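## Task

Every foam block sits above a lot number printed on the shelf edge beneath it. Any foam block whose lot number occurs two or more times anywhere in the storeroom must end up on the desk, with no part of it overhanging the desk's edge. Every foam block with a unique lot number stays on its own shelf. The robot must not topple or be left leaning, or the task fails.

## Robot and tools

ROBOT. TidyBot++ has a wheeled base (0.54 m long, 0.50 m wide, 0.38 m high) and a single seven-joint arm with a two-finger gripper. The shoulder sits 0.12 m ahead of the base centre, 0.68 m up. Cameras: base_camera (fixed on the base, looking forward) and wrist_camera (looks along the hand). The arm begins folded, hand pointing down, sticking out up to 0.08 m in front. Segment lengths: upper arm 0.42 m, forearm 0.31 m, hand 0.31 m.

FRAMES. All positions are in metres. Base frame: origin on the floor below the base centre, x ahead, y to the left, z upward. hand_pose is reported in this frame and marks the point between the finger pads; its z axis runs out along the fingers, and the fingers close along its y axis. base_odometry is measured in the frame the base had when the scene began; it counts wheel rotation only, so slip looks like travel, and it drifts a few cm over many moves. Heading is in rad, left positive, -3.142 to 3.142. base_tilt is in degrees, forward and right positive.

move. One action per call; every argument except cameras and blocking belongs to the action. Motions start together.
- base: an object of relative offsets from where the base is now, along its current axes. translate_m (metres, ahead positive, -2 to 2), strafe_m (metres, left positive, -2 to 2), rotate_rad (radians, counter-clockwise positive, -6.3 to 6.3). Translate plus strafe forms one straight-line move.
- joints: an object of absolute targets by name, in radians: joint_1_rad (any angle; positive is clockwise from above, the reverse of heading), joint_2_rad (-2.249 to 2.249, 0 is upper arm vertical, positive leans forward), joint_3_rad (any angle), joint_4_rad (-2.579 to 2.579, elbow; 0 straight; with joint_3_rad at 3.14 negative bends forward), joint_5_rad (any angle), joint_6_rad (-2.099 to 2.099, wrist; negative bends the hand forward with joint_3_rad 3.14 and joint_5_rad 0), joint_7_rad (any angle; hand down, positive turns counter-clockwise; at 1.57 fingers open left/right). gripper_pos is 0 (open, ~85 mm gap) to 1 (closed); the gap is roughly 85 x (1 - gripper_pos) mm. Unbounded joints go the short way, so send steps under half a turn.
- target: one list of seven numbers, an absolute hand pose in the base frame: [x, y, z, qw, qx, qy, qz]. With target, joints may contain only gripper_pos. The controller picks the joint angles itself, so the elbow may swing; the hand can curve and overshoot. Poses low and close in front pointing forward often fail or hit the base. To fix position error, add (wanted - hand_pose) to the last target. To hold still under load, resend hand_target, not hand_pose.
- speeds: optional caps for this action: translate_m and strafe_m 0.05 to 0.5 m/s (give only one of the two when combined), rotate_rad 0.1 to 1.57 rad/s.
- cameras: list of base_camera, wrist_camera or all; omitted means all, [] means none.
- blocking: true/omitted returns when everything rests; false returns within about 0.5 s while motion continues. A later move overrides only what it names.
A move with no action just reports state and images. Unknown keys make the call invalid; out-of-range values are refused, and a refusal or an unrequested stop cancels the remaining move, wait and finished_scene calls of that reply.

wait(seconds 0 to 10, cameras) lets time pass with no new command; it ends early when running moves settle. stop(cameras) brakes every running motion; braked parts say stopped and may keep pressing. zoom_image(camera, region [x0, y0, x1, y1] in pixels, top-left origin, at most 504 x 504) enlarges part of that camera's newest image; use it to read lot numbers. read_manual gives only licence texts. finished_scene(scene = current scene number) ends the scene irreversibly; the goal must hold without the robot.

RESULT LINES. move reads done or the worst status. base_status, joint_status, hand_status: done, moving, off_target (resting away from target, maybe still pushing), stopped, contact_stop, time_out, not_followed, torque_fault, limit_stop_at_motor_heat. joint command not followed / pose unreachable with cause: means a built-in check withheld arm targets (self-collision; no check protects the base). ARM HIT flags a hard hit on the base or arm. motor_effort is percent of max torque, bracketed value being the peak. Motor temperatures list one value per arm joint; MOTOR HOT appears at 60 °C and an OVER-TEMPERATURE FAULT at 75 °C makes the arm sink for a while. on_its_own lists uncommanded robot behaviour. pictures names the cameras in image order. A base that reports done may still have been blocked short.

GRASPING. A gripper sent to 1 stopping at off_target means something is held; done at 1 means empty. Held loads make the arm sag; correct with a new target. When a carried object touches a surface, hand_pose stops dropping while commands keep going down. Do not command a loaded joint to its current reading. Hand points straight down can rise to about 0.94 m only near the base.

AVOID. Dropping or releasing moving objects, slamming, driving the base while the arm is caught high up (tipping), swinging a stretched arm sideways, reaching far out over nearby furniture from the folded pose, squeezing hard on an object still resting on something, and pushing into desks or walls (torque faults halt the arm 10 s). Backing away rights a slight lean. Loose objects may occasionally get nudged by the scene.

Each tool is called after ">>>" as name(argument=value, ...), one argument or row to a line, values as JSON.

## Session

>>> move(
  joints={"joint_1_rad":-1.57,"joint_2_rad":-1.0,"joint_4_rad":-2.3,"joint_6_rad":-0.7},
)

>>> move(
  base={"rotate_rad":1.57},
)

>>> move(
  base={"rotate_rad":1.57},
)

>>> move(
  base={"rotate_rad":1.57},
)

Scene clock: 2.77 s.
Motor temperatures (°C): [38 35 30 37 40 37 42]
move: done
base_odometry: x=+0.000 y=+0.000 heading=+0.000
base_tilt: forward=-0.3 right=+0.6
base_status: not commanded
joint_positions: joint_1_rad=-1.552 joint_2_rad=-0.979 joint_3_rad=+3.113 joint_4_rad=-2.315 joint_5_rad=-0.004 joint_6_rad=-0.757 joint_7_rad=+1.592 gripper_pos=+0.000
joint_status: all done
motor_effort: joint_1_rad=-1(2) joint_2_rad=+9(10) joint_3_rad=+1(2) joint_4_rad=+22(22) joint_5_rad=+1(1) joint_6_rad=+8(8) joint_7_rad=+0(1)
hand_pose: x=+0.1137 y=+0.2261 z=+0.8339 quat_wxyz=(-0.344, +0.603, +0.621, +0.364) (m; base frame)
hand_target: x=+0.1089 y=+0.2316 z=+0.8633 quat_wxyz=(-0.375, +0.580, +0.610, +0.389) (m; base frame)
hand_status: not commanded
pictures: base_camera, wrist_camera
Images, in order (width x height): base_camera 644x364, wrist_camera 644x476.

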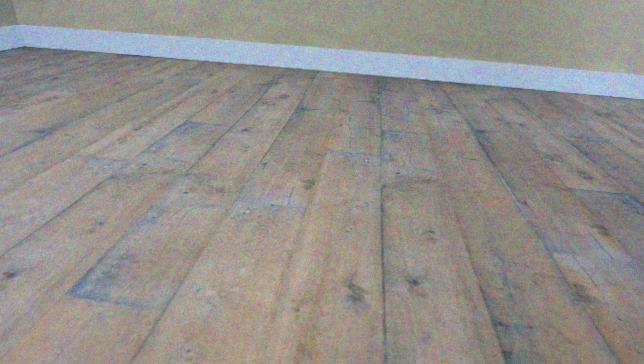

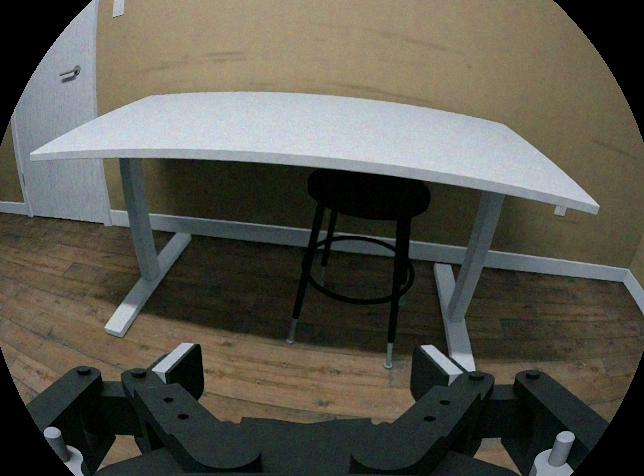

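Scene clock: 5.07 s.
Motor temperatures (°C): [38 35 30 37 40 37 42]
move: done
base_odometry: x=+0.000 y=+0.000 heading=+1.569
base_tilt: forward=-0.4 right=+0.6
base_status: done
joint_positions: joint_1_rad=-1.558 joint_2_rad=-0.981 joint_3_rad=+3.113 joint_4_rad=-2.315 joint_5_rad=-0.004 joint_6_rad=-0.754 joint_7_rad=+1.592 gripper_pos=+0.000
joint_status: not commanded
motor_effort: joint_1_rad=+0(1) joint_2_rad=+9(11) joint_3_rad=+1(2) joint_4_rad=+21(22) joint_5_rad=+1(1) joint_6_rad=+8(8) joint_7_rad=+0(1)
hand_pose: x=+0.1124 y=+0.2262 z=+0.8354 quat_wxyz=(-0.346, +0.600, +0.622, +0.364) (m; base frame)
hand_target: x=+0.1089 y=+0.2316 z=+0.8633 quat_wxyz=(-0.375, +0.580, +0.610, +0.389) (m; base frame)
hand_status: not commanded
pictures: base_camera, wrist_camera
Images, in order (width x height): base_camera 644x364, wrist_camera 644x476.

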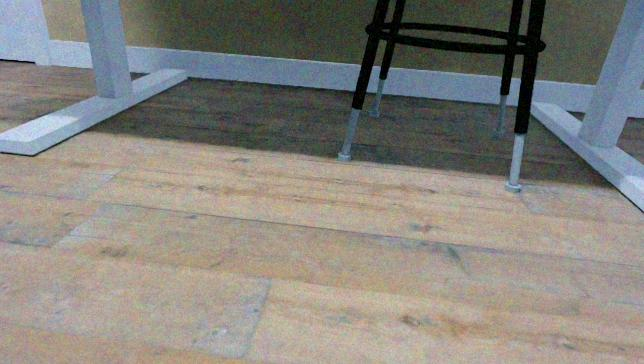

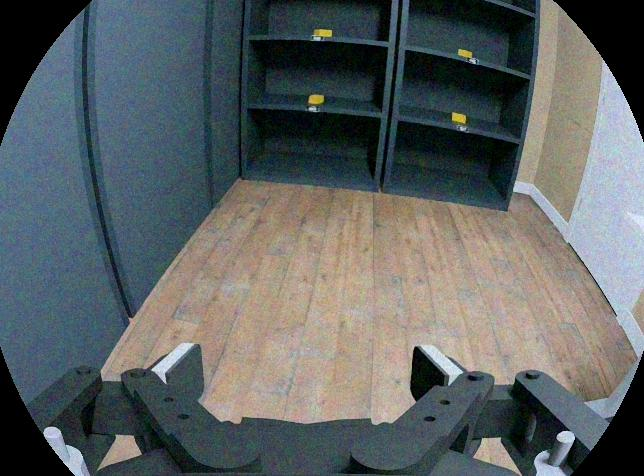

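Scene clock: 7.37 s.
Motor temperatures (°C): [38 35 30 37 40 37 42]
move: done
base_odometry: x=+0.000 y=+0.000 heading=+3.139
base_tilt: forward=-0.4 right=+0.6
base_status: done
joint_positions: joint_1_rad=-1.560 joint_2_rad=-0.982 joint_3_rad=+3.113 joint_4_rad=-2.315 joint_5_rad=-0.004 joint_6_rad=-0.754 joint_7_rad=+1.592 gripper_pos=+0.000
joint_status: not commanded
motor_effort: joint_1_rad=+0(2) joint_2_rad=+9(11) joint_3_rad=+1(2) joint_4_rad=+21(22) joint_5_rad=+1(1) joint_6_rad=+8(8) joint_7_rad=+0(1)
hand_pose: x=+0.1118 y=+0.2262 z=+0.8358 quat_wxyz=(-0.347, +0.599, +0.623, +0.365) (m; base frame)
hand_target: x=+0.1089 y=+0.2316 z=+0.8633 quat_wxyz=(-0.375, +0.580, +0.610, +0.389) (m; base frame)
hand_status: not commanded
pictures: base_camera, wrist_camera
Images, in order (width x height): base_camera 644x364, wrist_camera 644x476.

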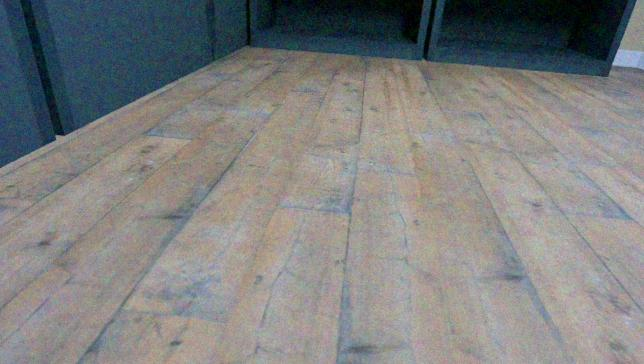

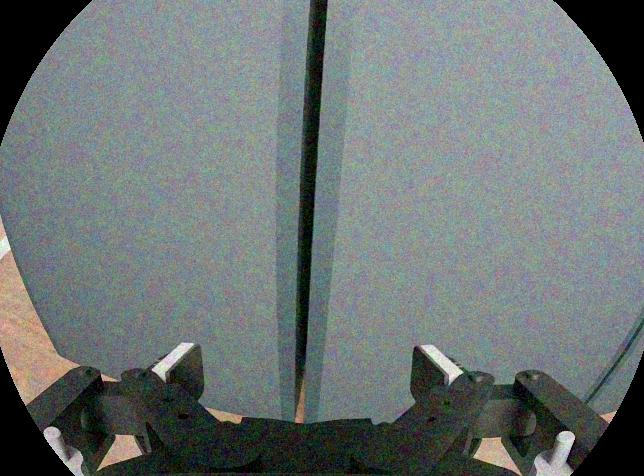

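Scene clock: 9.67 s.
Motor temperatures (°C): [38 35 30 37 40 37 42]
move: done
base_odometry: x=+0.000 y=+0.000 heading=-1.575
base_tilt: forward=-0.4 right=+0.6
base_status: done
joint_positions: joint_1_rad=-1.561 joint_2_rad=-0.982 joint_3_rad=+3.113 joint_4_rad=-2.314 joint_5_rad=-0.004 joint_6_rad=-0.753 joint_7_rad=+1.592 gripper_pos=+0.000
joint_status: not commanded
motor_effort: joint_1_rad=-1(1) joint_2_rad=+9(11) joint_3_rad=+1(2) joint_4_rad=+21(22) joint_5_rad=+1(1) joint_6_rad=+8(9) joint_7_rad=+0(1)
hand_pose: x=+0.1115 y=+0.2262 z=+0.8361 quat_wxyz=(-0.348, +0.598, +0.623, +0.365) (m; base frame)
hand_target: x=+0.1089 y=+0.2316 z=+0.8633 quat_wxyz=(-0.375, +0.580, +0.610, +0.389) (m; base frame)
hand_status: not commanded
pictures: base_camera, wrist_camera
Images, in order (width x height): base_camera 644x364, wrist_camera 644x476.

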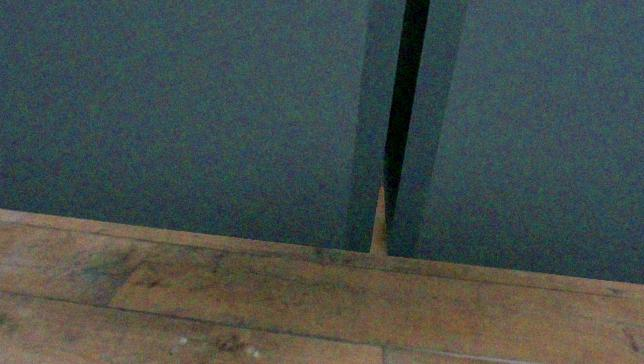

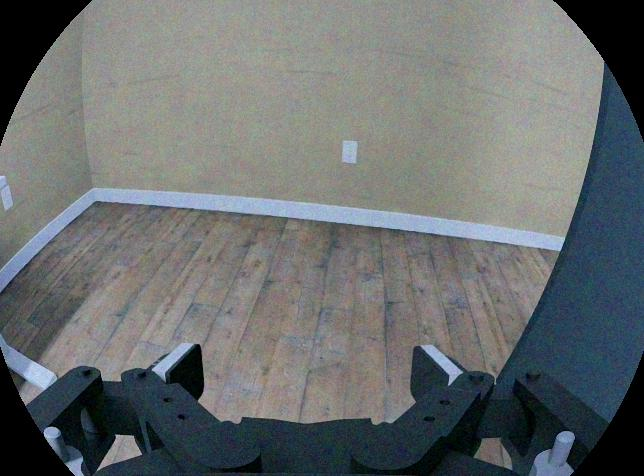

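>>> move(
  base={"rotate_rad":-1.738},
)

>>> move(
  base={"translate_m":-1.65},
)

Scene clock: 12.93 s.
Motor temperatures (°C): [38 35 30 37 40 37 42]
move: done
base_odometry: x=+0.000 y=+0.000 heading=+2.971
base_tilt: forward=-0.3 right=+0.6
base_status: done
joint_positions: joint_1_rad=-1.563 joint_2_rad=-0.984 joint_3_rad=+3.113 joint_4_rad=-2.314 joint_5_rad=-0.004 joint_6_rad=-0.753 joint_7_rad=+1.592 gripper_pos=+0.000
joint_status: not commanded
motor_effort: joint_1_rad=-1(1) joint_2_rad=+10(11) joint_3_rad=+1(2) joint_4_rad=+22(22) joint_5_rad=+1(1) joint_6_rad=+7(8) joint_7_rad=+0(1)
hand_pose: x=+0.1112 y=+0.2260 z=+0.8367 quat_wxyz=(-0.349, +0.598, +0.623, +0.365) (m; base frame)
hand_target: x=+0.1089 y=+0.2316 z=+0.8633 quat_wxyz=(-0.375, +0.580, +0.610, +0.389) (m; base frame)
hand_status: not commanded
pictures: base_camera, wrist_camera
Images, in order (width x height): base_camera 644x364, wrist_camera 644x476.

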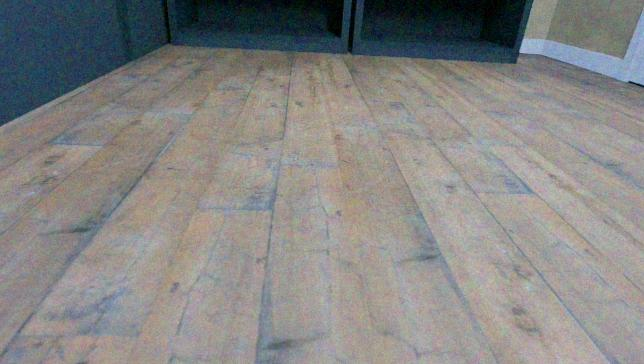

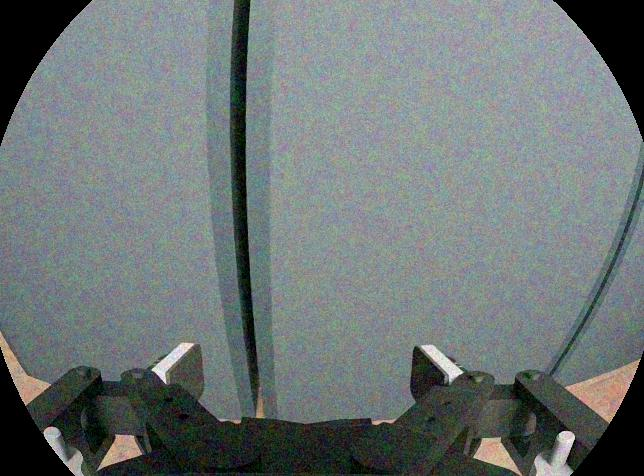

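Scene clock: 17.57 s.
Motor temperatures (°C): [38 35 30 37 40 37 42]
move: done
base_odometry: x=+1.626 y=-0.280 heading=+2.970
base_tilt: forward=-0.3 right=+0.6
base_status: done
joint_positions: joint_1_rad=-1.563 joint_2_rad=-0.984 joint_3_rad=+3.113 joint_4_rad=-2.314 joint_5_rad=-0.004 joint_6_rad=-0.753 joint_7_rad=+1.592 gripper_pos=+0.000
joint_status: not commanded
motor_effort: joint_1_rad=+0(1) joint_2_rad=+10(10) joint_3_rad=+1(2) joint_4_rad=+21(22) joint_5_rad=+1(1) joint_6_rad=+8(8) joint_7_rad=+0(1)
hand_pose: x=+0.1112 y=+0.2260 z=+0.8368 quat_wxyz=(-0.349, +0.598, +0.623, +0.365) (m; base frame)
hand_target: x=+0.1089 y=+0.2316 z=+0.8633 quat_wxyz=(-0.375, +0.580, +0.610, +0.389) (m; base frame)
hand_status: not commanded
pictures: base_camera, wrist_camera
Images, in order (width x height): base_camera 644x364, wrist_camera 644x476.

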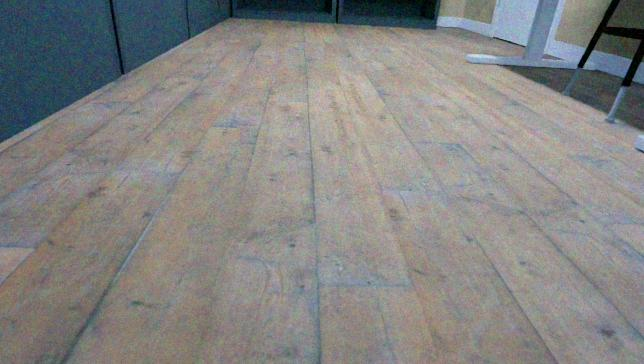

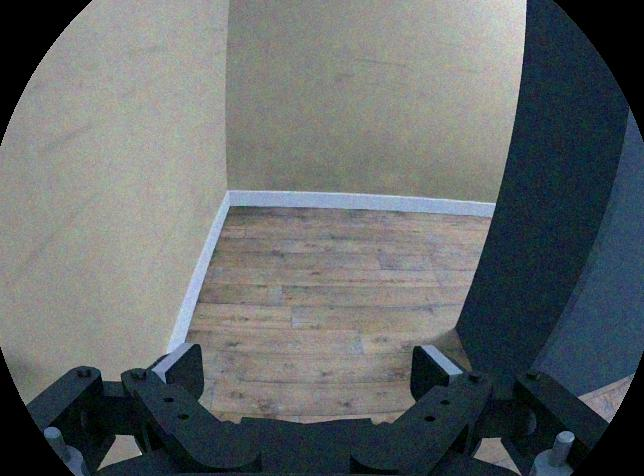

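>>> move(
  base={"translate_m":0.18,"strafe_m":1.5},
  cameras=[],
)

>>> move(
  joints={"joint_1_rad":1.57},
  base={"translate_m":0.3},
)

Scene clock: 22.33 s.
Motor temperatures (°C): [38 35 30 37 40 37 42]
move: done
base_odometry: x=+1.192 y=-1.728 heading=+2.970
base_tilt: forward=-0.4 right=+0.6
base_status: done
joint_positions: joint_1_rad=-1.563 joint_2_rad=-0.987 joint_3_rad=+3.113 joint_4_rad=-2.314 joint_5_rad=-0.004 joint_6_rad=-0.752 joint_7_rad=+1.592 gripper_pos=+0.000
joint_status: not commanded
motor_effort: joint_1_rad=+0(1) joint_2_rad=+10(12) joint_3_rad=+1(2) joint_4_rad=+21(23) joint_5_rad=+1(1) joint_6_rad=+8(9) joint_7_rad=+0(1)
hand_pose: x=+0.1112 y=+0.2257 z=+0.8380 quat_wxyz=(-0.350, +0.597, +0.622, +0.367) (m; base frame)
hand_target: x=+0.1089 y=+0.2316 z=+0.8633 quat_wxyz=(-0.375, +0.580, +0.610, +0.389) (m; base frame)
hand_status: not commanded
pictures: none
No camera images: "cameras" was empty.

Scene clock: 26.27 s.
Motor temperatures (°C): [38 35 30 37 40 37 42]
move: done
base_odometry: x=+0.897 y=-1.676 heading=+2.971
base_tilt: forward=-0.3 right=+0.6
base_status: done
joint_positions: joint_1_rad=+1.552 joint_2_rad=-0.988 joint_3_rad=+3.113 joint_4_rad=-2.313 joint_5_rad=-0.004 joint_6_rad=-0.752 joint_7_rad=+1.592 gripper_pos=+0.000
joint_status: all done
motor_effort: joint_1_rad=-1(2) joint_2_rad=+10(11) joint_3_rad=+1(3) joint_4_rad=+22(22) joint_5_rad=+1(1) joint_6_rad=+9(9) joint_7_rad=+0(1)
hand_pose: x=+0.1330 y=-0.2254 z=+0.8382 quat_wxyz=(+0.362, +0.630, -0.588, +0.355) (m; base frame)
hand_target: x=+0.1295 y=-0.2316 z=+0.8633 quat_wxyz=(+0.389, +0.610, -0.580, +0.375) (m; base frame)
hand_status: not commanded
pictures: base_camera, wrist_camera
Images, in order (width x height): base_camera 644x364, wrist_camera 644x476.

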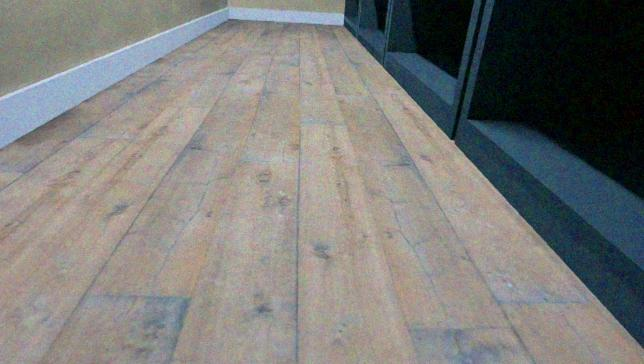

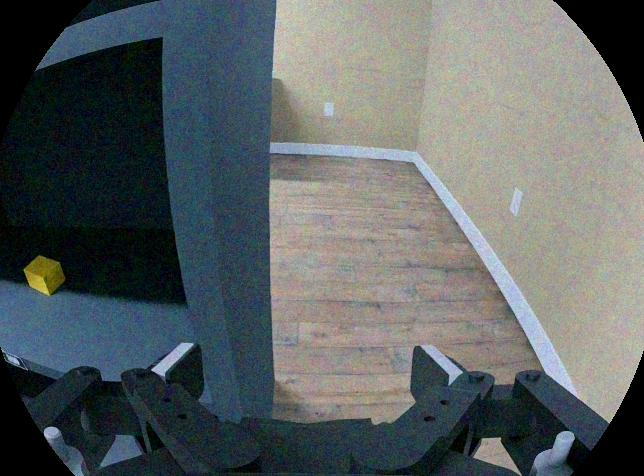

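>>> move(
  base={"translate_m":0.5},
  cameras=["wrist_camera"],
)

>>> move(
  base={"translate_m":0.8},
  cameras=["wrist_camera"],
)

>>> move(
  base={"translate_m":0.8},
)

>>> move(
  base={"translate_m":0.8},
)

Scene clock: 28.83 s.
Motor temperatures (°C): [38 35 30 37 40 37 42]
move: done
base_odometry: x=+0.404 y=-1.591 heading=+2.971
base_tilt: forward=-0.3 right=+0.6
base_status: done
joint_positions: joint_1_rad=+1.556 joint_2_rad=-0.988 joint_3_rad=+3.113 joint_4_rad=-2.313 joint_5_rad=-0.004 joint_6_rad=-0.752 joint_7_rad=+1.592 gripper_pos=+0.000
joint_status: not commanded
motor_effort: joint_1_rad=-1(1) joint_2_rad=+10(11) joint_3_rad=+1(3) joint_4_rad=+22(22) joint_5_rad=+1(1) joint_6_rad=+8(8) joint_7_rad=+0(1)
hand_pose: x=+0.1320 y=-0.2255 z=+0.8382 quat_wxyz=(+0.363, +0.629, -0.590, +0.354) (m; base frame)
hand_target: x=+0.1295 y=-0.2316 z=+0.8633 quat_wxyz=(+0.389, +0.610, -0.580, +0.375) (m; base frame)
hand_status: not commanded
pictures: wrist_camera
Images, in order (width x height): wrist_camera 644x476.

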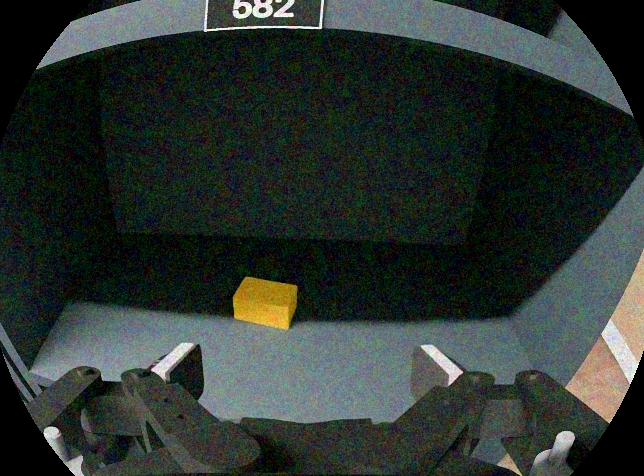

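Scene clock: 31.77 s.
Motor temperatures (°C): [38 35 30 37 40 37 42]
move: done
base_odometry: x=-0.385 y=-1.456 heading=+2.971
base_tilt: forward=-0.4 right=+0.6
base_status: done
joint_positions: joint_1_rad=+1.556 joint_2_rad=-0.988 joint_3_rad=+3.113 joint_4_rad=-2.313 joint_5_rad=-0.004 joint_6_rad=-0.752 joint_7_rad=+1.592 gripper_pos=+0.000
joint_status: not commanded
motor_effort: joint_1_rad=+0(1) joint_2_rad=+9(11) joint_3_rad=+1(2) joint_4_rad=+21(22) joint_5_rad=+1(1) joint_6_rad=+8(9) joint_7_rad=+0(1)
hand_pose: x=+0.1319 y=-0.2255 z=+0.8382 quat_wxyz=(+0.363, +0.629, -0.590, +0.354) (m; base frame)
hand_target: x=+0.1295 y=-0.2316 z=+0.8633 quat_wxyz=(+0.389, +0.610, -0.580, +0.375) (m; base frame)
hand_status: not commanded
pictures: wrist_camera
Images, in order (width x height): wrist_camera 644x476.

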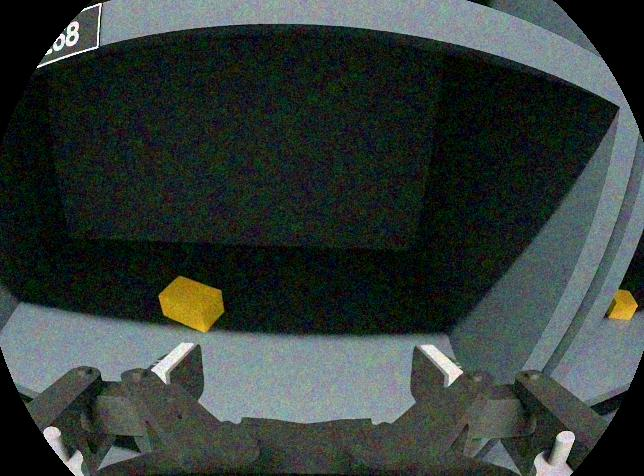

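Scene clock: 34.70 s.
Motor temperatures (°C): [38 35 30 37 40 37 42]
move: done
base_odometry: x=-1.173 y=-1.320 heading=+2.971
base_tilt: forward=-0.4 right=+0.6
base_status: done
joint_positions: joint_1_rad=+1.557 joint_2_rad=-0.988 joint_3_rad=+3.113 joint_4_rad=-2.313 joint_5_rad=-0.004 joint_6_rad=-0.752 joint_7_rad=+1.592 gripper_pos=+0.000
joint_status: not commanded
motor_effort: joint_1_rad=+0(2) joint_2_rad=+10(11) joint_3_rad=+1(2) joint_4_rad=+22(23) joint_5_rad=+1(1) joint_6_rad=+7(8) joint_7_rad=+0(1)
hand_pose: x=+0.1318 y=-0.2255 z=+0.8382 quat_wxyz=(+0.363, +0.629, -0.590, +0.354) (m; base frame)
hand_target: x=+0.1295 y=-0.2316 z=+0.8633 quat_wxyz=(+0.389, +0.610, -0.580, +0.375) (m; base frame)
hand_status: not commanded
pictures: base_camera, wrist_camera
Images, in order (width x height): base_camera 644x364, wrist_camera 644x476.

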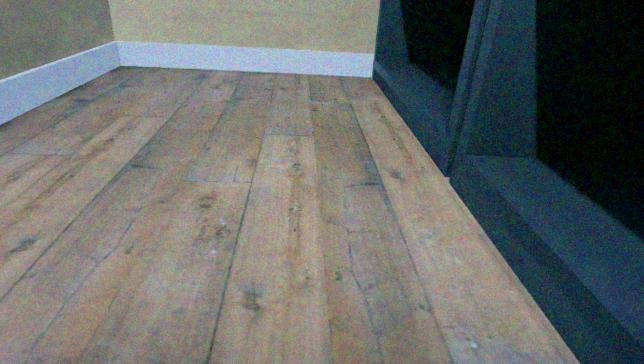

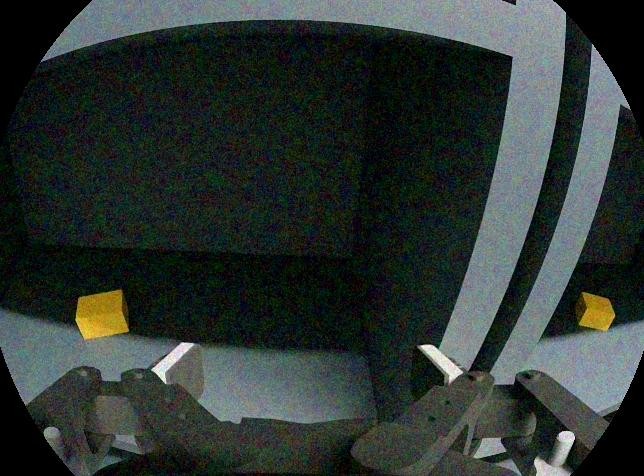

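Scene clock: 37.63 s.
Motor temperatures (°C): [38 35 30 37 40 37 42]
move: done
base_odometry: x=-1.961 y=-1.184 heading=+2.971
base_tilt: forward=-0.3 right=+0.6
base_status: done
joint_positions: joint_1_rad=+1.557 joint_2_rad=-0.988 joint_3_rad=+3.113 joint_4_rad=-2.313 joint_5_rad=-0.004 joint_6_rad=-0.752 joint_7_rad=+1.592 gripper_pos=+0.000
joint_status: not commanded
motor_effort: joint_1_rad=+0(1) joint_2_rad=+10(11) joint_3_rad=+1(2) joint_4_rad=+21(22) joint_5_rad=+1(1) joint_6_rad=+8(9) joint_7_rad=+0(1)
hand_pose: x=+0.1318 y=-0.2255 z=+0.8382 quat_wxyz=(+0.363, +0.628, -0.590, +0.354) (m; base frame)
hand_target: x=+0.1295 y=-0.2316 z=+0.8633 quat_wxyz=(+0.389, +0.610, -0.580, +0.375) (m; base frame)
hand_status: not commanded
pictures: base_camera, wrist_camera
Images, in order (width x height): base_camera 644x364, wrist_camera 644x476.

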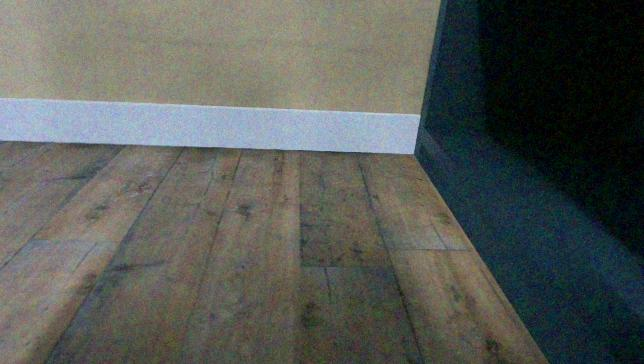

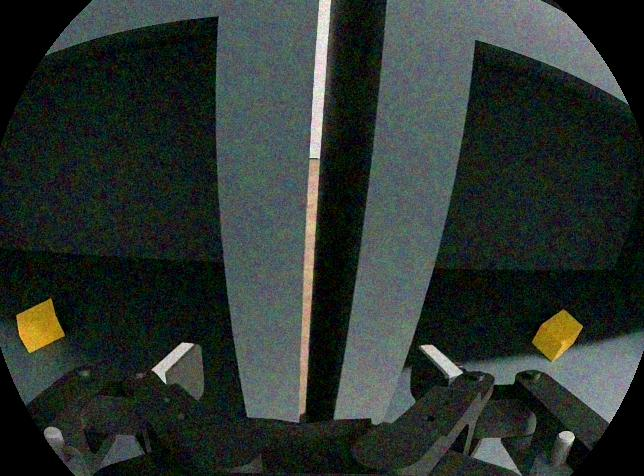

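>>> move(
  base={"strafe_m":0.27,"translate_m":0.2,"rotate_rad":0.025},
  cameras=["wrist_camera"],
)

>>> move(
  base={"translate_m":-0.85},
  cameras=["wrist_camera"],
)

>>> move(
  base={"translate_m":-0.8},
  cameras=["wrist_camera"],
)

>>> move(
  base={"translate_m":-0.8},
  cameras=["wrist_camera"],
)

Scene clock: 39.73 s.
Motor temperatures (°C): [38 35 30 37 40 37 42]
move: done
base_odometry: x=-2.205 y=-1.416 heading=+2.995
base_tilt: forward=-0.4 right=+0.6
base_status: done
joint_positions: joint_1_rad=+1.558 joint_2_rad=-0.993 joint_3_rad=+3.113 joint_4_rad=-2.313 joint_5_rad=-0.004 joint_6_rad=-0.751 joint_7_rad=+1.592 gripper_pos=+0.000
joint_status: not commanded
motor_effort: joint_1_rad=+0(2) joint_2_rad=+10(13) joint_3_rad=+1(3) joint_4_rad=+21(22) joint_5_rad=+1(2) joint_6_rad=+7(8) joint_7_rad=+0(1)
hand_pose: x=+0.1315 y=-0.2248 z=+0.8399 quat_wxyz=(+0.365, +0.627, -0.589, +0.356) (m; base frame)
hand_target: x=+0.1295 y=-0.2316 z=+0.8633 quat_wxyz=(+0.389, +0.610, -0.580, +0.375) (m; base frame)
hand_status: not commanded
pictures: wrist_camera
Images, in order (width x height): wrist_camera 644x476.

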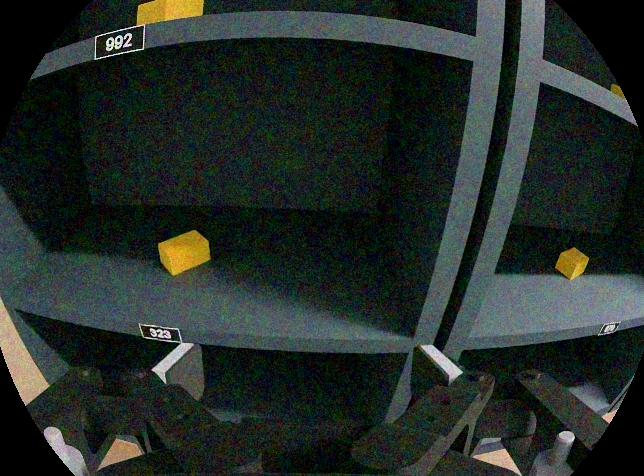

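Scene clock: 42.80 s.
Motor temperatures (°C): [38 35 30 37 40 37 42]
move: done
base_odometry: x=-1.363 y=-1.540 heading=+2.995
base_tilt: forward=-0.4 right=+0.6
base_status: done
joint_positions: joint_1_rad=+1.558 joint_2_rad=-0.993 joint_3_rad=+3.113 joint_4_rad=-2.313 joint_5_rad=-0.004 joint_6_rad=-0.751 joint_7_rad=+1.592 gripper_pos=+0.000
joint_status: not commanded
motor_effort: joint_1_rad=-1(1) joint_2_rad=+11(11) joint_3_rad=+1(2) joint_4_rad=+21(22) joint_5_rad=+1(1) joint_6_rad=+8(8) joint_7_rad=+0(1)
hand_pose: x=+0.1315 y=-0.2248 z=+0.8400 quat_wxyz=(+0.365, +0.627, -0.589, +0.356) (m; base frame)
hand_target: x=+0.1295 y=-0.2316 z=+0.8633 quat_wxyz=(+0.389, +0.610, -0.580, +0.375) (m; base frame)
hand_status: not commanded
pictures: wrist_camera
Images, in order (width x height): wrist_camera 644x476.

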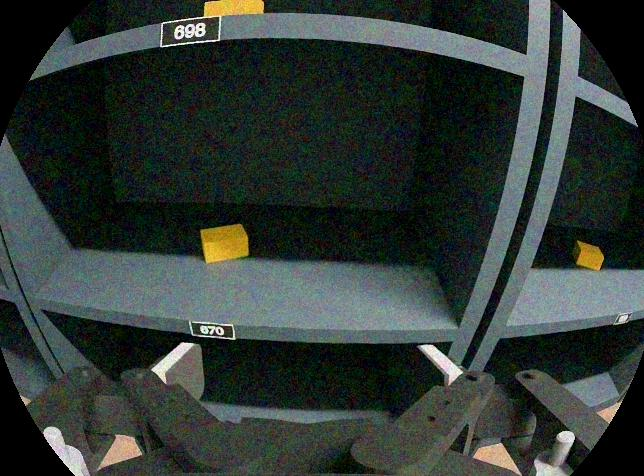

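Scene clock: 45.77 s.
Motor temperatures (°C): [38 35 30 37 40 37 42]
move: done
base_odometry: x=-0.572 y=-1.658 heading=+2.995
base_tilt: forward=-0.4 right=+0.6
base_status: done
joint_positions: joint_1_rad=+1.558 joint_2_rad=-0.993 joint_3_rad=+3.113 joint_4_rad=-2.313 joint_5_rad=-0.004 joint_6_rad=-0.751 joint_7_rad=+1.592 gripper_pos=+0.000
joint_status: not commanded
motor_effort: joint_1_rad=-1(1) joint_2_rad=+10(11) joint_3_rad=+1(2) joint_4_rad=+21(22) joint_5_rad=+1(1) joint_6_rad=+8(8) joint_7_rad=+0(1)
hand_pose: x=+0.1315 y=-0.2248 z=+0.8400 quat_wxyz=(+0.365, +0.627, -0.589, +0.356) (m; base frame)
hand_target: x=+0.1295 y=-0.2316 z=+0.8633 quat_wxyz=(+0.389, +0.610, -0.580, +0.375) (m; base frame)
hand_status: not commanded
pictures: wrist_camera
Images, in order (width x height): wrist_camera 644x476.

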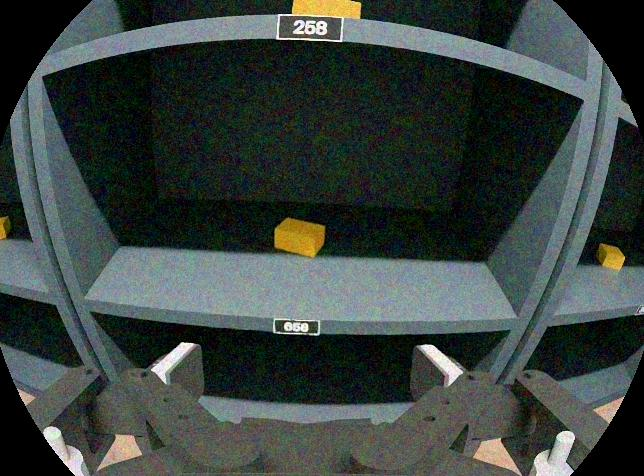

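Scene clock: 48.73 s.
Motor temperatures (°C): [38 35 30 37 40 37 42]
move: done
base_odometry: x=+0.220 y=-1.775 heading=+2.995
base_tilt: forward=-0.4 right=+0.6
base_status: done
joint_positions: joint_1_rad=+1.558 joint_2_rad=-0.993 joint_3_rad=+3.113 joint_4_rad=-2.313 joint_5_rad=-0.004 joint_6_rad=-0.751 joint_7_rad=+1.592 gripper_pos=+0.000
joint_status: not commanded
motor_effort: joint_1_rad=-1(2) joint_2_rad=+10(11) joint_3_rad=+1(2) joint_4_rad=+22(22) joint_5_rad=+1(2) joint_6_rad=+8(9) joint_7_rad=+0(1)
hand_pose: x=+0.1315 y=-0.2248 z=+0.8401 quat_wxyz=(+0.365, +0.627, -0.589, +0.356) (m; base frame)
hand_target: x=+0.1295 y=-0.2316 z=+0.8633 quat_wxyz=(+0.389, +0.610, -0.580, +0.375) (m; base frame)
hand_status: not commanded
pictures: wrist_camera
Images, in order (width x height): wrist_camera 644x476.

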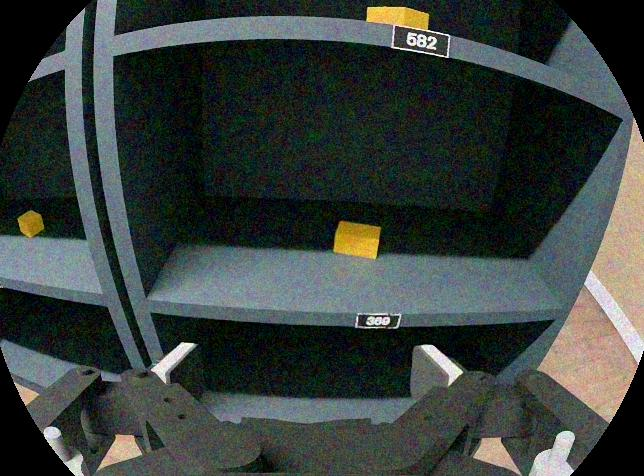

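>>> move(
  base={"translate_m":-1.0},
  cameras=[],
)

>>> move(
  base={"strafe_m":-1.8},
  joints={"joint_1_rad":0},
  cameras=["wrist_camera"],
)

>>> move(
  base={"translate_m":2.0},
  cameras=[],
)

>>> move(
  base={"translate_m":1.2},
)

>>> zoom_image(
  camera="wrist_camera",
  region=[150, 0, 500, 250],
)

Scene clock: 52.43 s.
Motor temperatures (°C): [38 35 30 37 40 37 42]
move: done
base_odometry: x=+1.209 y=-1.921 heading=+2.995
base_tilt: forward=-0.4 right=+0.6
base_status: done
joint_positions: joint_1_rad=+1.586 joint_2_rad=-0.945 joint_3_rad=+3.113 joint_4_rad=-2.313 joint_5_rad=-0.004 joint_6_rad=-0.751 joint_7_rad=+1.592 gripper_pos=+0.000
joint_status: not commanded
motor_effort: joint_1_rad=-4(8) joint_2_rad=-4(11) joint_3_rad=+1(2) joint_4_rad=+22(22) joint_5_rad=+1(1) joint_6_rad=+8(9) joint_7_rad=-1(1)
hand_pose: x=+0.1253 y=-0.2324 z=+0.8291 quat_wxyz=(+0.355, +0.627, -0.606, +0.337) (m; base frame)
hand_target: x=+0.1295 y=-0.2316 z=+0.8633 quat_wxyz=(+0.389, +0.610, -0.580, +0.375) (m; base frame)
hand_status: not commanded
pictures: none
No camera images: "cameras" was empty.

Scene clock: 57.37 s.
Motor temperatures (°C): [38 35 30 37 40 37 42]
move: done
base_odometry: x=+1.473 y=-0.140 heading=+2.994
base_tilt: forward=-0.4 right=+0.6
base_status: done
joint_positions: joint_1_rad=+0.015 joint_2_rad=-1.009 joint_3_rad=+3.113 joint_4_rad=-2.311 joint_5_rad=-0.004 joint_6_rad=-0.751 joint_7_rad=+1.592 gripper_pos=+0.000
joint_status: all done
motor_effort: joint_1_rad=-1(2) joint_2_rad=+11(14) joint_3_rad=+1(2) joint_4_rad=+22(23) joint_5_rad=+1(1) joint_6_rad=+8(9) joint_7_rad=+0(1)
hand_pose: x=+0.3416 y=+0.0063 z=+0.8446 quat_wxyz=(+0.014, +0.855, +0.015, +0.518) (m; base frame)
hand_target: x=+0.3506 y=+0.0103 z=+0.8633 quat_wxyz=(+0.010, +0.841, +0.021, +0.540) (m; base frame)
hand_status: not commanded
pictures: wrist_camera
Images, in order (width x height): wrist_camera 644x476.

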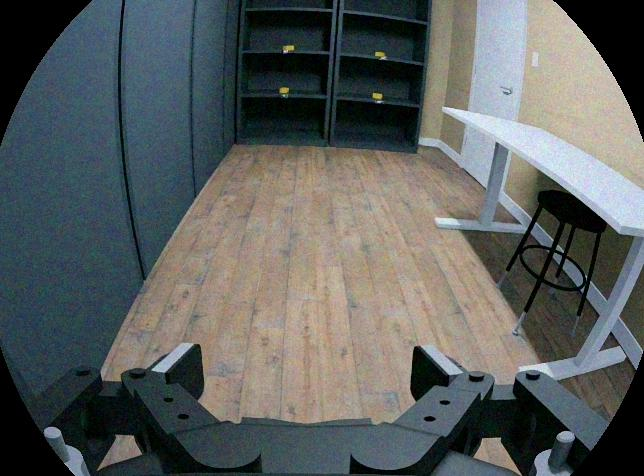

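Scene clock: 62.70 s.
Motor temperatures (°C): [38 35 30 37 40 37 42]
move: done
base_odometry: x=-0.506 y=+0.154 heading=+2.993
base_tilt: forward=-0.4 right=+0.6
base_status: done
joint_positions: joint_1_rad=+0.015 joint_2_rad=-1.005 joint_3_rad=+3.113 joint_4_rad=-2.311 joint_5_rad=-0.004 joint_6_rad=-0.751 joint_7_rad=+1.592 gripper_pos=+0.000
joint_status: not commanded
motor_effort: joint_1_rad=+0(1) joint_2_rad=+10(13) joint_3_rad=+1(2) joint_4_rad=+21(23) joint_5_rad=+1(1) joint_6_rad=+8(9) joint_7_rad=+0(1)
hand_pose: x=+0.3424 y=+0.0063 z=+0.8436 quat_wxyz=(+0.014, +0.857, +0.015, +0.516) (m; base frame)
hand_target: x=+0.3506 y=+0.0103 z=+0.8633 quat_wxyz=(+0.010, +0.841, +0.021, +0.540) (m; base frame)
hand_status: not commanded
pictures: none
No camera images: "cameras" was empty.

Scene clock: 66.43 s.
Motor temperatures (°C): [38 35 30 37 40 37 42]
move: done
base_odometry: x=-1.693 y=+0.331 heading=+2.993
base_tilt: forward=-0.4 right=+0.6
base_status: done
joint_positions: joint_1_rad=+0.015 joint_2_rad=-1.003 joint_3_rad=+3.113 joint_4_rad=-2.311 joint_5_rad=-0.004 joint_6_rad=-0.751 joint_7_rad=+1.592 gripper_pos=+0.000
joint_status: not commanded
motor_effort: joint_1_rad=-1(1) joint_2_rad=+9(12) joint_3_rad=+1(2) joint_4_rad=+22(22) joint_5_rad=+1(1) joint_6_rad=+8(9) joint_7_rad=+0(1)
hand_pose: x=+0.3427 y=+0.0063 z=+0.8432 quat_wxyz=(+0.014, +0.857, +0.015, +0.515) (m; base frame)
hand_target: x=+0.3506 y=+0.0103 z=+0.8633 quat_wxyz=(+0.010, +0.841, +0.021, +0.540) (m; base frame)
hand_status: not commanded
pictures: base_camera, wrist_camera
Images, in order (width x height): base_camera 644x364, wrist_camera 644x476.

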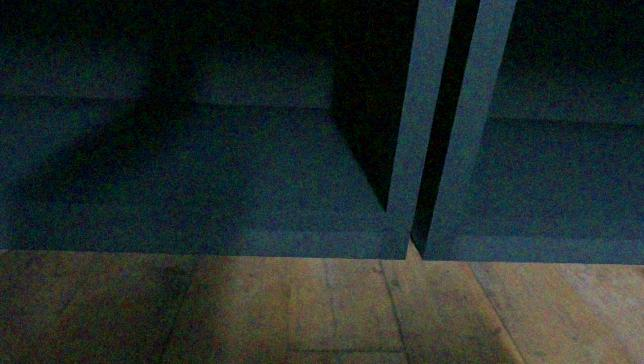

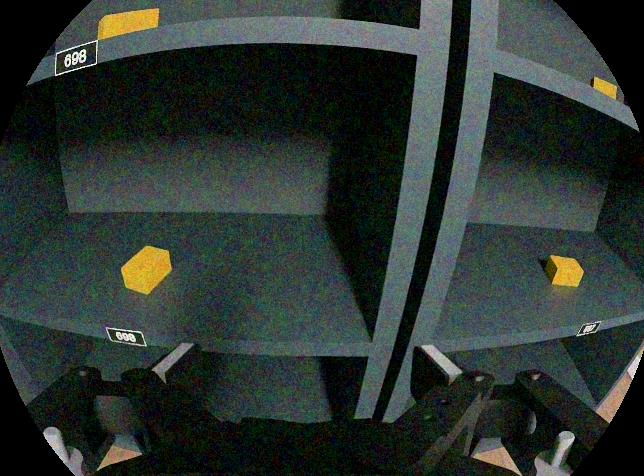

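Scaled by 1.440.

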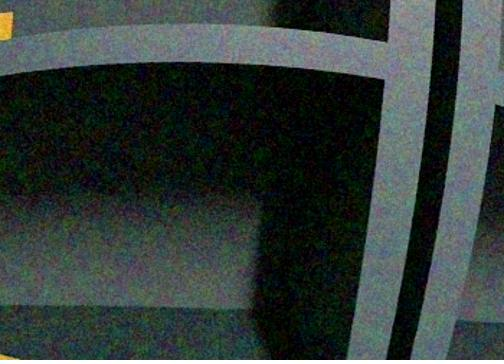

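>>> zoom_image(
  camera="wrist_camera",
  region=[100, 320, 150, 355],
)

>>> zoom_image(
  camera="wrist_camera",
  region=[570, 315, 610, 345],
)

>>> move(
  base={"strafe_m":-0.25},
  cameras=["wrist_camera"],
)

>>> zoom_image(
  camera="wrist_camera",
  region=[480, 30, 600, 130],
)

>>> zoom_image(
  camera="wrist_camera",
  region=[470, 300, 570, 360],
)

Scaled by 10.080.

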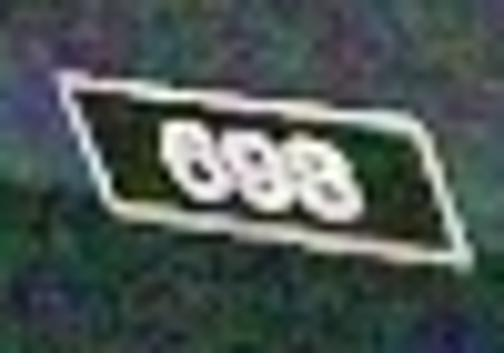

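Scaled by 12.600.

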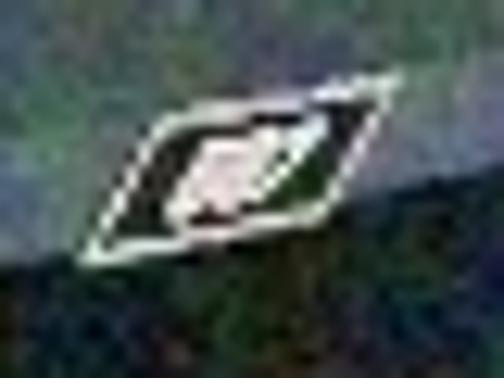

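Scene clock: 68.40 s.
Motor temperatures (°C): [38 35 30 37 40 37 42]
move: done
base_odometry: x=-1.656 y=+0.579 heading=+2.994
base_tilt: forward=-0.4 right=+0.6
base_status: done
joint_positions: joint_1_rad=+0.012 joint_2_rad=-1.003 joint_3_rad=+3.113 joint_4_rad=-2.311 joint_5_rad=-0.004 joint_6_rad=-0.751 joint_7_rad=+1.592 gripper_pos=+0.000
joint_status: not commanded
motor_effort: joint_1_rad=-1(1) joint_2_rad=+10(11) joint_3_rad=+1(3) joint_4_rad=+22(22) joint_5_rad=+1(2) joint_6_rad=+8(8) joint_7_rad=+0(1)
hand_pose: x=+0.3427 y=+0.0069 z=+0.8432 quat_wxyz=(+0.013, +0.857, +0.016, +0.515) (m; base frame)
hand_target: x=+0.3506 y=+0.0103 z=+0.8633 quat_wxyz=(+0.010, +0.841, +0.021, +0.540) (m; base frame)
hand_status: not commanded
pictures: wrist_camera
Images, in order (width x height): wrist_camera 644x476.

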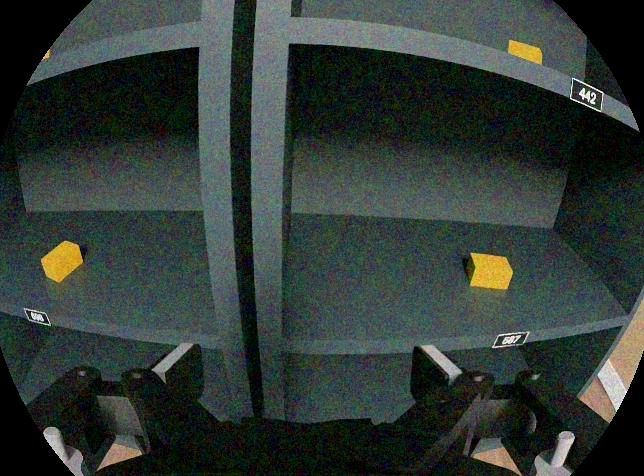

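Scaled by 4.200.

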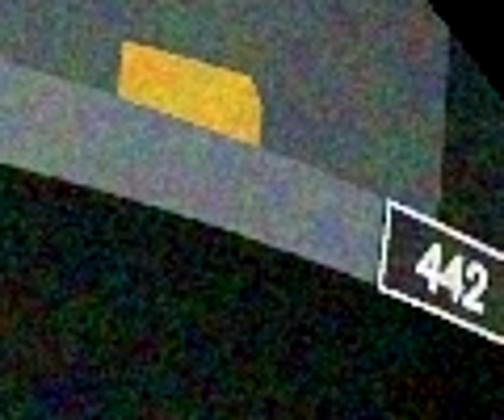

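Scaled by 5.040.

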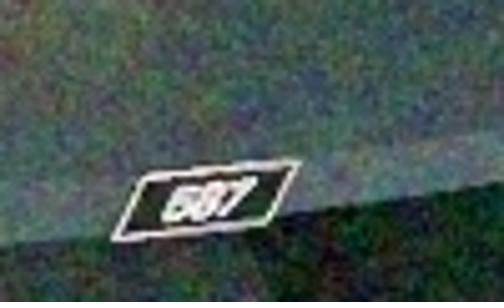

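>>> move(
  base={"strafe_m":0.64},
  joints={"joint_1_rad":0.0,"joint_6_rad":-0.65},
  cameras=["wrist_camera"],
)

>>> zoom_image(
  camera="wrist_camera",
  region=[260, 300, 380, 380],
)

Scene clock: 71.50 s.
Motor temperatures (°C): [38 35 30 37 40 37 42]
move: done
base_odometry: x=-1.750 y=-0.054 heading=+2.996
base_tilt: forward=-0.4 right=+0.6
base_status: done
joint_positions: joint_1_rad=+0.010 joint_2_rad=-1.003 joint_3_rad=+3.113 joint_4_rad=-2.309 joint_5_rad=-0.004 joint_6_rad=-0.694 joint_7_rad=+1.592 gripper_pos=+0.000
joint_status: all done
motor_effort: joint_1_rad=+0(2) joint_2_rad=+9(11) joint_3_rad=+2(2) joint_4_rad=+21(23) joint_5_rad=+1(1) joint_6_rad=+8(10) joint_7_rad=+0(1)
hand_pose: x=+0.3506 y=+0.0079 z=+0.8603 quat_wxyz=(+0.012, +0.841, +0.017, +0.540) (m; base frame)
hand_target: x=+0.3567 y=+0.0107 z=+0.8776 quat_wxyz=(+0.009, +0.827, +0.021, +0.561) (m; base frame)
hand_status: not commanded
pictures: wrist_camera
Images, in order (width x height): wrist_camera 644x476.

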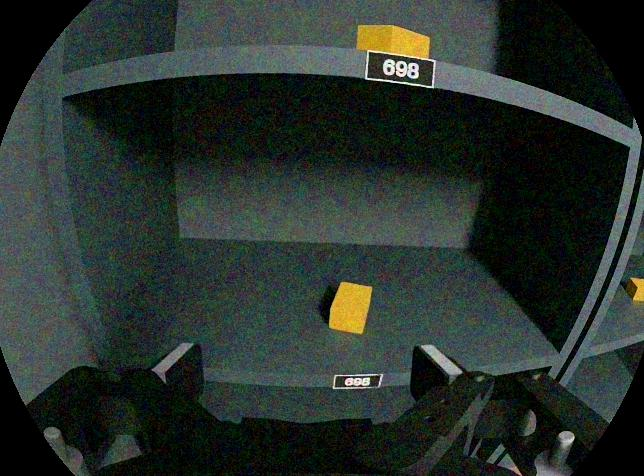

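Scaled by 4.200.

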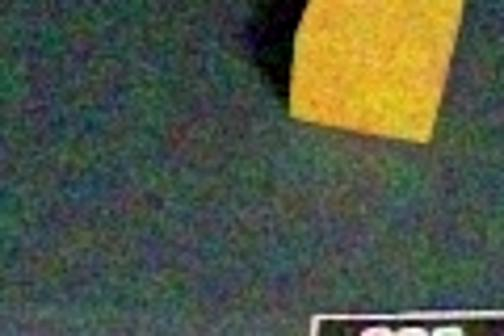

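>>> zoom_image(
  camera="wrist_camera",
  region=[330, 365, 390, 395],
)

Scaled by 8.400.

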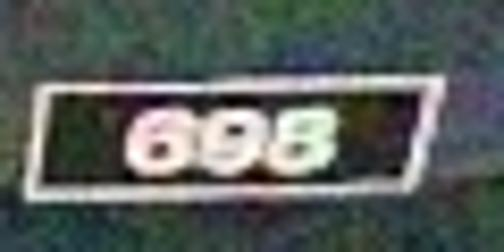

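>>> move(
  base={"strafe_m":-0.06,"translate_m":-0.06},
  joints={"joint_2_rad":-0.33,"joint_4_rad":-2.44,"joint_6_rad":0.12},
  cameras=[],
)

>>> move(
  joints={"joint_2_rad":0.62,"joint_4_rad":-2.02,"joint_6_rad":0.72},
  cameras=["wrist_camera"],
)

Scene clock: 79.20 s.
Motor temperatures (°C): [38 35 30 37 40 37 42]
move: done
base_odometry: x=-1.681 y=-0.004 heading=+2.995
base_tilt: forward=-0.3 right=+0.6
base_status: done
joint_positions: joint_1_rad=+0.010 joint_2_rad=-0.346 joint_3_rad=+3.113 joint_4_rad=-2.408 joint_5_rad=-0.004 joint_6_rad=+0.062 joint_7_rad=+1.592 gripper_pos=+0.000
joint_status: all done
motor_effort: joint_1_rad=-1(1) joint_2_rad=-7(10) joint_3_rad=+1(3) joint_4_rad=+20(22) joint_5_rad=+1(1) joint_6_rad=+8(10) joint_7_rad=+0(1)
hand_pose: x=+0.5363 y=+0.0097 z=+0.7996 quat_wxyz=(+0.004, +0.841, +0.017, +0.540) (m; base frame)
hand_target: x=+0.5362 y=+0.0136 z=+0.7916 quat_wxyz=(+0.001, +0.839, +0.021, +0.544) (m; base frame)
hand_status: not commanded
pictures: none
No camera images: "cameras" was empty.

Scene clock: 81.47 s.
Motor temperatures (°C): [38 35 30 37 40 38 42]
move: done
base_odometry: x=-1.681 y=-0.004 heading=+2.995
base_tilt: forward=-0.3 right=+0.6
base_status: not commanded
joint_positions: joint_1_rad=+0.010 joint_2_rad=+0.595 joint_3_rad=+3.113 joint_4_rad=-2.039 joint_5_rad=-0.004 joint_6_rad=+0.662 joint_7_rad=+1.592 gripper_pos=+0.000
joint_status: all done
motor_effort: joint_1_rad=+0(1) joint_2_rad=-33(35) joint_3_rad=-1(1) joint_4_rad=+13(21) joint_5_rad=+1(1) joint_6_rad=+7(9) joint_7_rad=-1(1)
hand_pose: x=+0.7939 y=+0.0109 z=+0.6343 quat_wxyz=(-0.005, +0.834, +0.008, +0.552) (m; base frame)
hand_target: x=+0.8067 y=+0.0172 z=+0.6425 quat_wxyz=(-0.007, +0.819, +0.011, +0.574) (m; base frame)
hand_status: not commanded
pictures: wrist_camera
Images, in order (width x height): wrist_camera 644x476.

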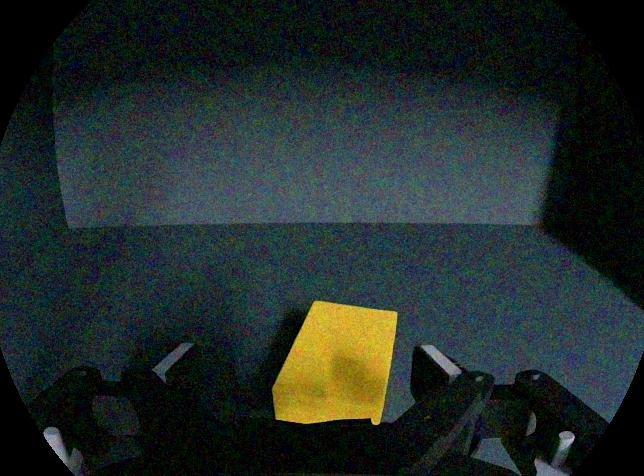

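>>> move(
  base={"translate_m":0.03,"strafe_m":-0.012},
  joints={"joint_2_rad":0.775,"joint_4_rad":-2.0,"joint_6_rad":0.83},
  cameras=["wrist_camera"],
)

>>> move(
  joints={"gripper_pos":0.6},
  cameras=["wrist_camera"],
)

Scene clock: 83.03 s.
Motor temperatures (°C): [38 35 30 37 40 38 42]
move: done
base_odometry: x=-1.709 y=+0.013 heading=+2.995
base_tilt: forward=-0.3 right=+0.6
base_status: done
joint_positions: joint_1_rad=+0.009 joint_2_rad=+0.757 joint_3_rad=+3.113 joint_4_rad=-2.013 joint_5_rad=-0.004 joint_6_rad=+0.773 joint_7_rad=+1.592 gripper_pos=+0.000
joint_status: all done
motor_effort: joint_1_rad=+0(3) joint_2_rad=-36(38) joint_3_rad=-1(2) joint_4_rad=+11(15) joint_5_rad=+1(1) joint_6_rad=+8(9) joint_7_rad=+0(1)
hand_pose: x=+0.8052 y=+0.0109 z=+0.5663 quat_wxyz=(-0.005, +0.841, +0.006, +0.542) (m; base frame)
hand_target: x=+0.8154 y=+0.0168 z=+0.5756 quat_wxyz=(-0.008, +0.826, +0.009, +0.563) (m; base frame)
hand_status: not commanded
pictures: wrist_camera
Images, in order (width x height): wrist_camera 644x476.

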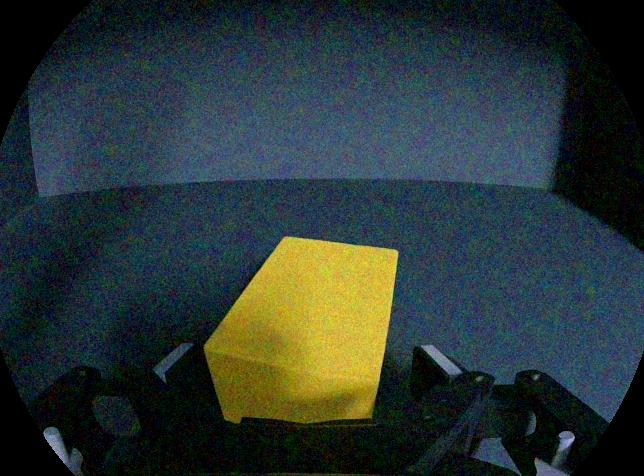

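Scene clock: 83.90 s.
Motor temperatures (°C): [38 35 30 37 40 38 42]
move: off_target
base_odometry: x=-1.709 y=+0.013 heading=+2.995
base_tilt: forward=-0.3 right=+0.6
base_status: not commanded
joint_positions: joint_1_rad=+0.009 joint_2_rad=+0.757 joint_3_rad=+3.113 joint_4_rad=-2.013 joint_5_rad=-0.004 joint_6_rad=+0.779 joint_7_rad=+1.592 gripper_pos=+0.380
joint_status: gripper_pos off_target (ended at +0.380, target +0.600)
motor_effort: joint_1_rad=+0(1) joint_2_rad=-36(37) joint_3_rad=-1(1) joint_4_rad=+12(12) joint_5_rad=+1(1) joint_6_rad=+8(9) joint_7_rad=+0(0)
hand_pose: x=+0.8059 y=+0.0109 z=+0.5680 quat_wxyz=(-0.005, +0.839, +0.006, +0.544) (m; base frame)
hand_target: x=+0.8154 y=+0.0168 z=+0.5756 quat_wxyz=(-0.008, +0.826, +0.009, +0.563) (m; base frame)
hand_status: not commanded
pictures: wrist_camera
Images, in order (width x height): wrist_camera 644x476.

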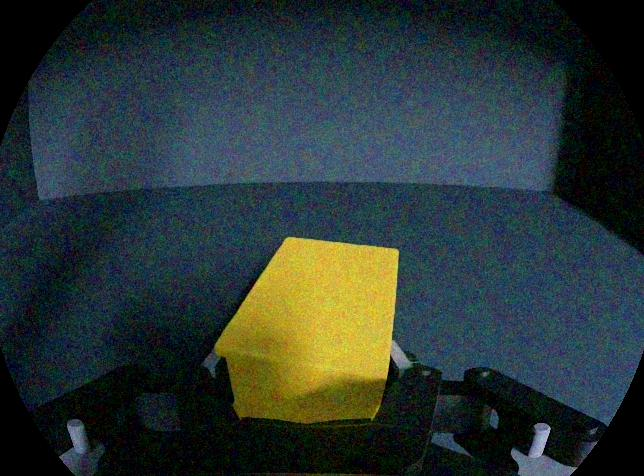

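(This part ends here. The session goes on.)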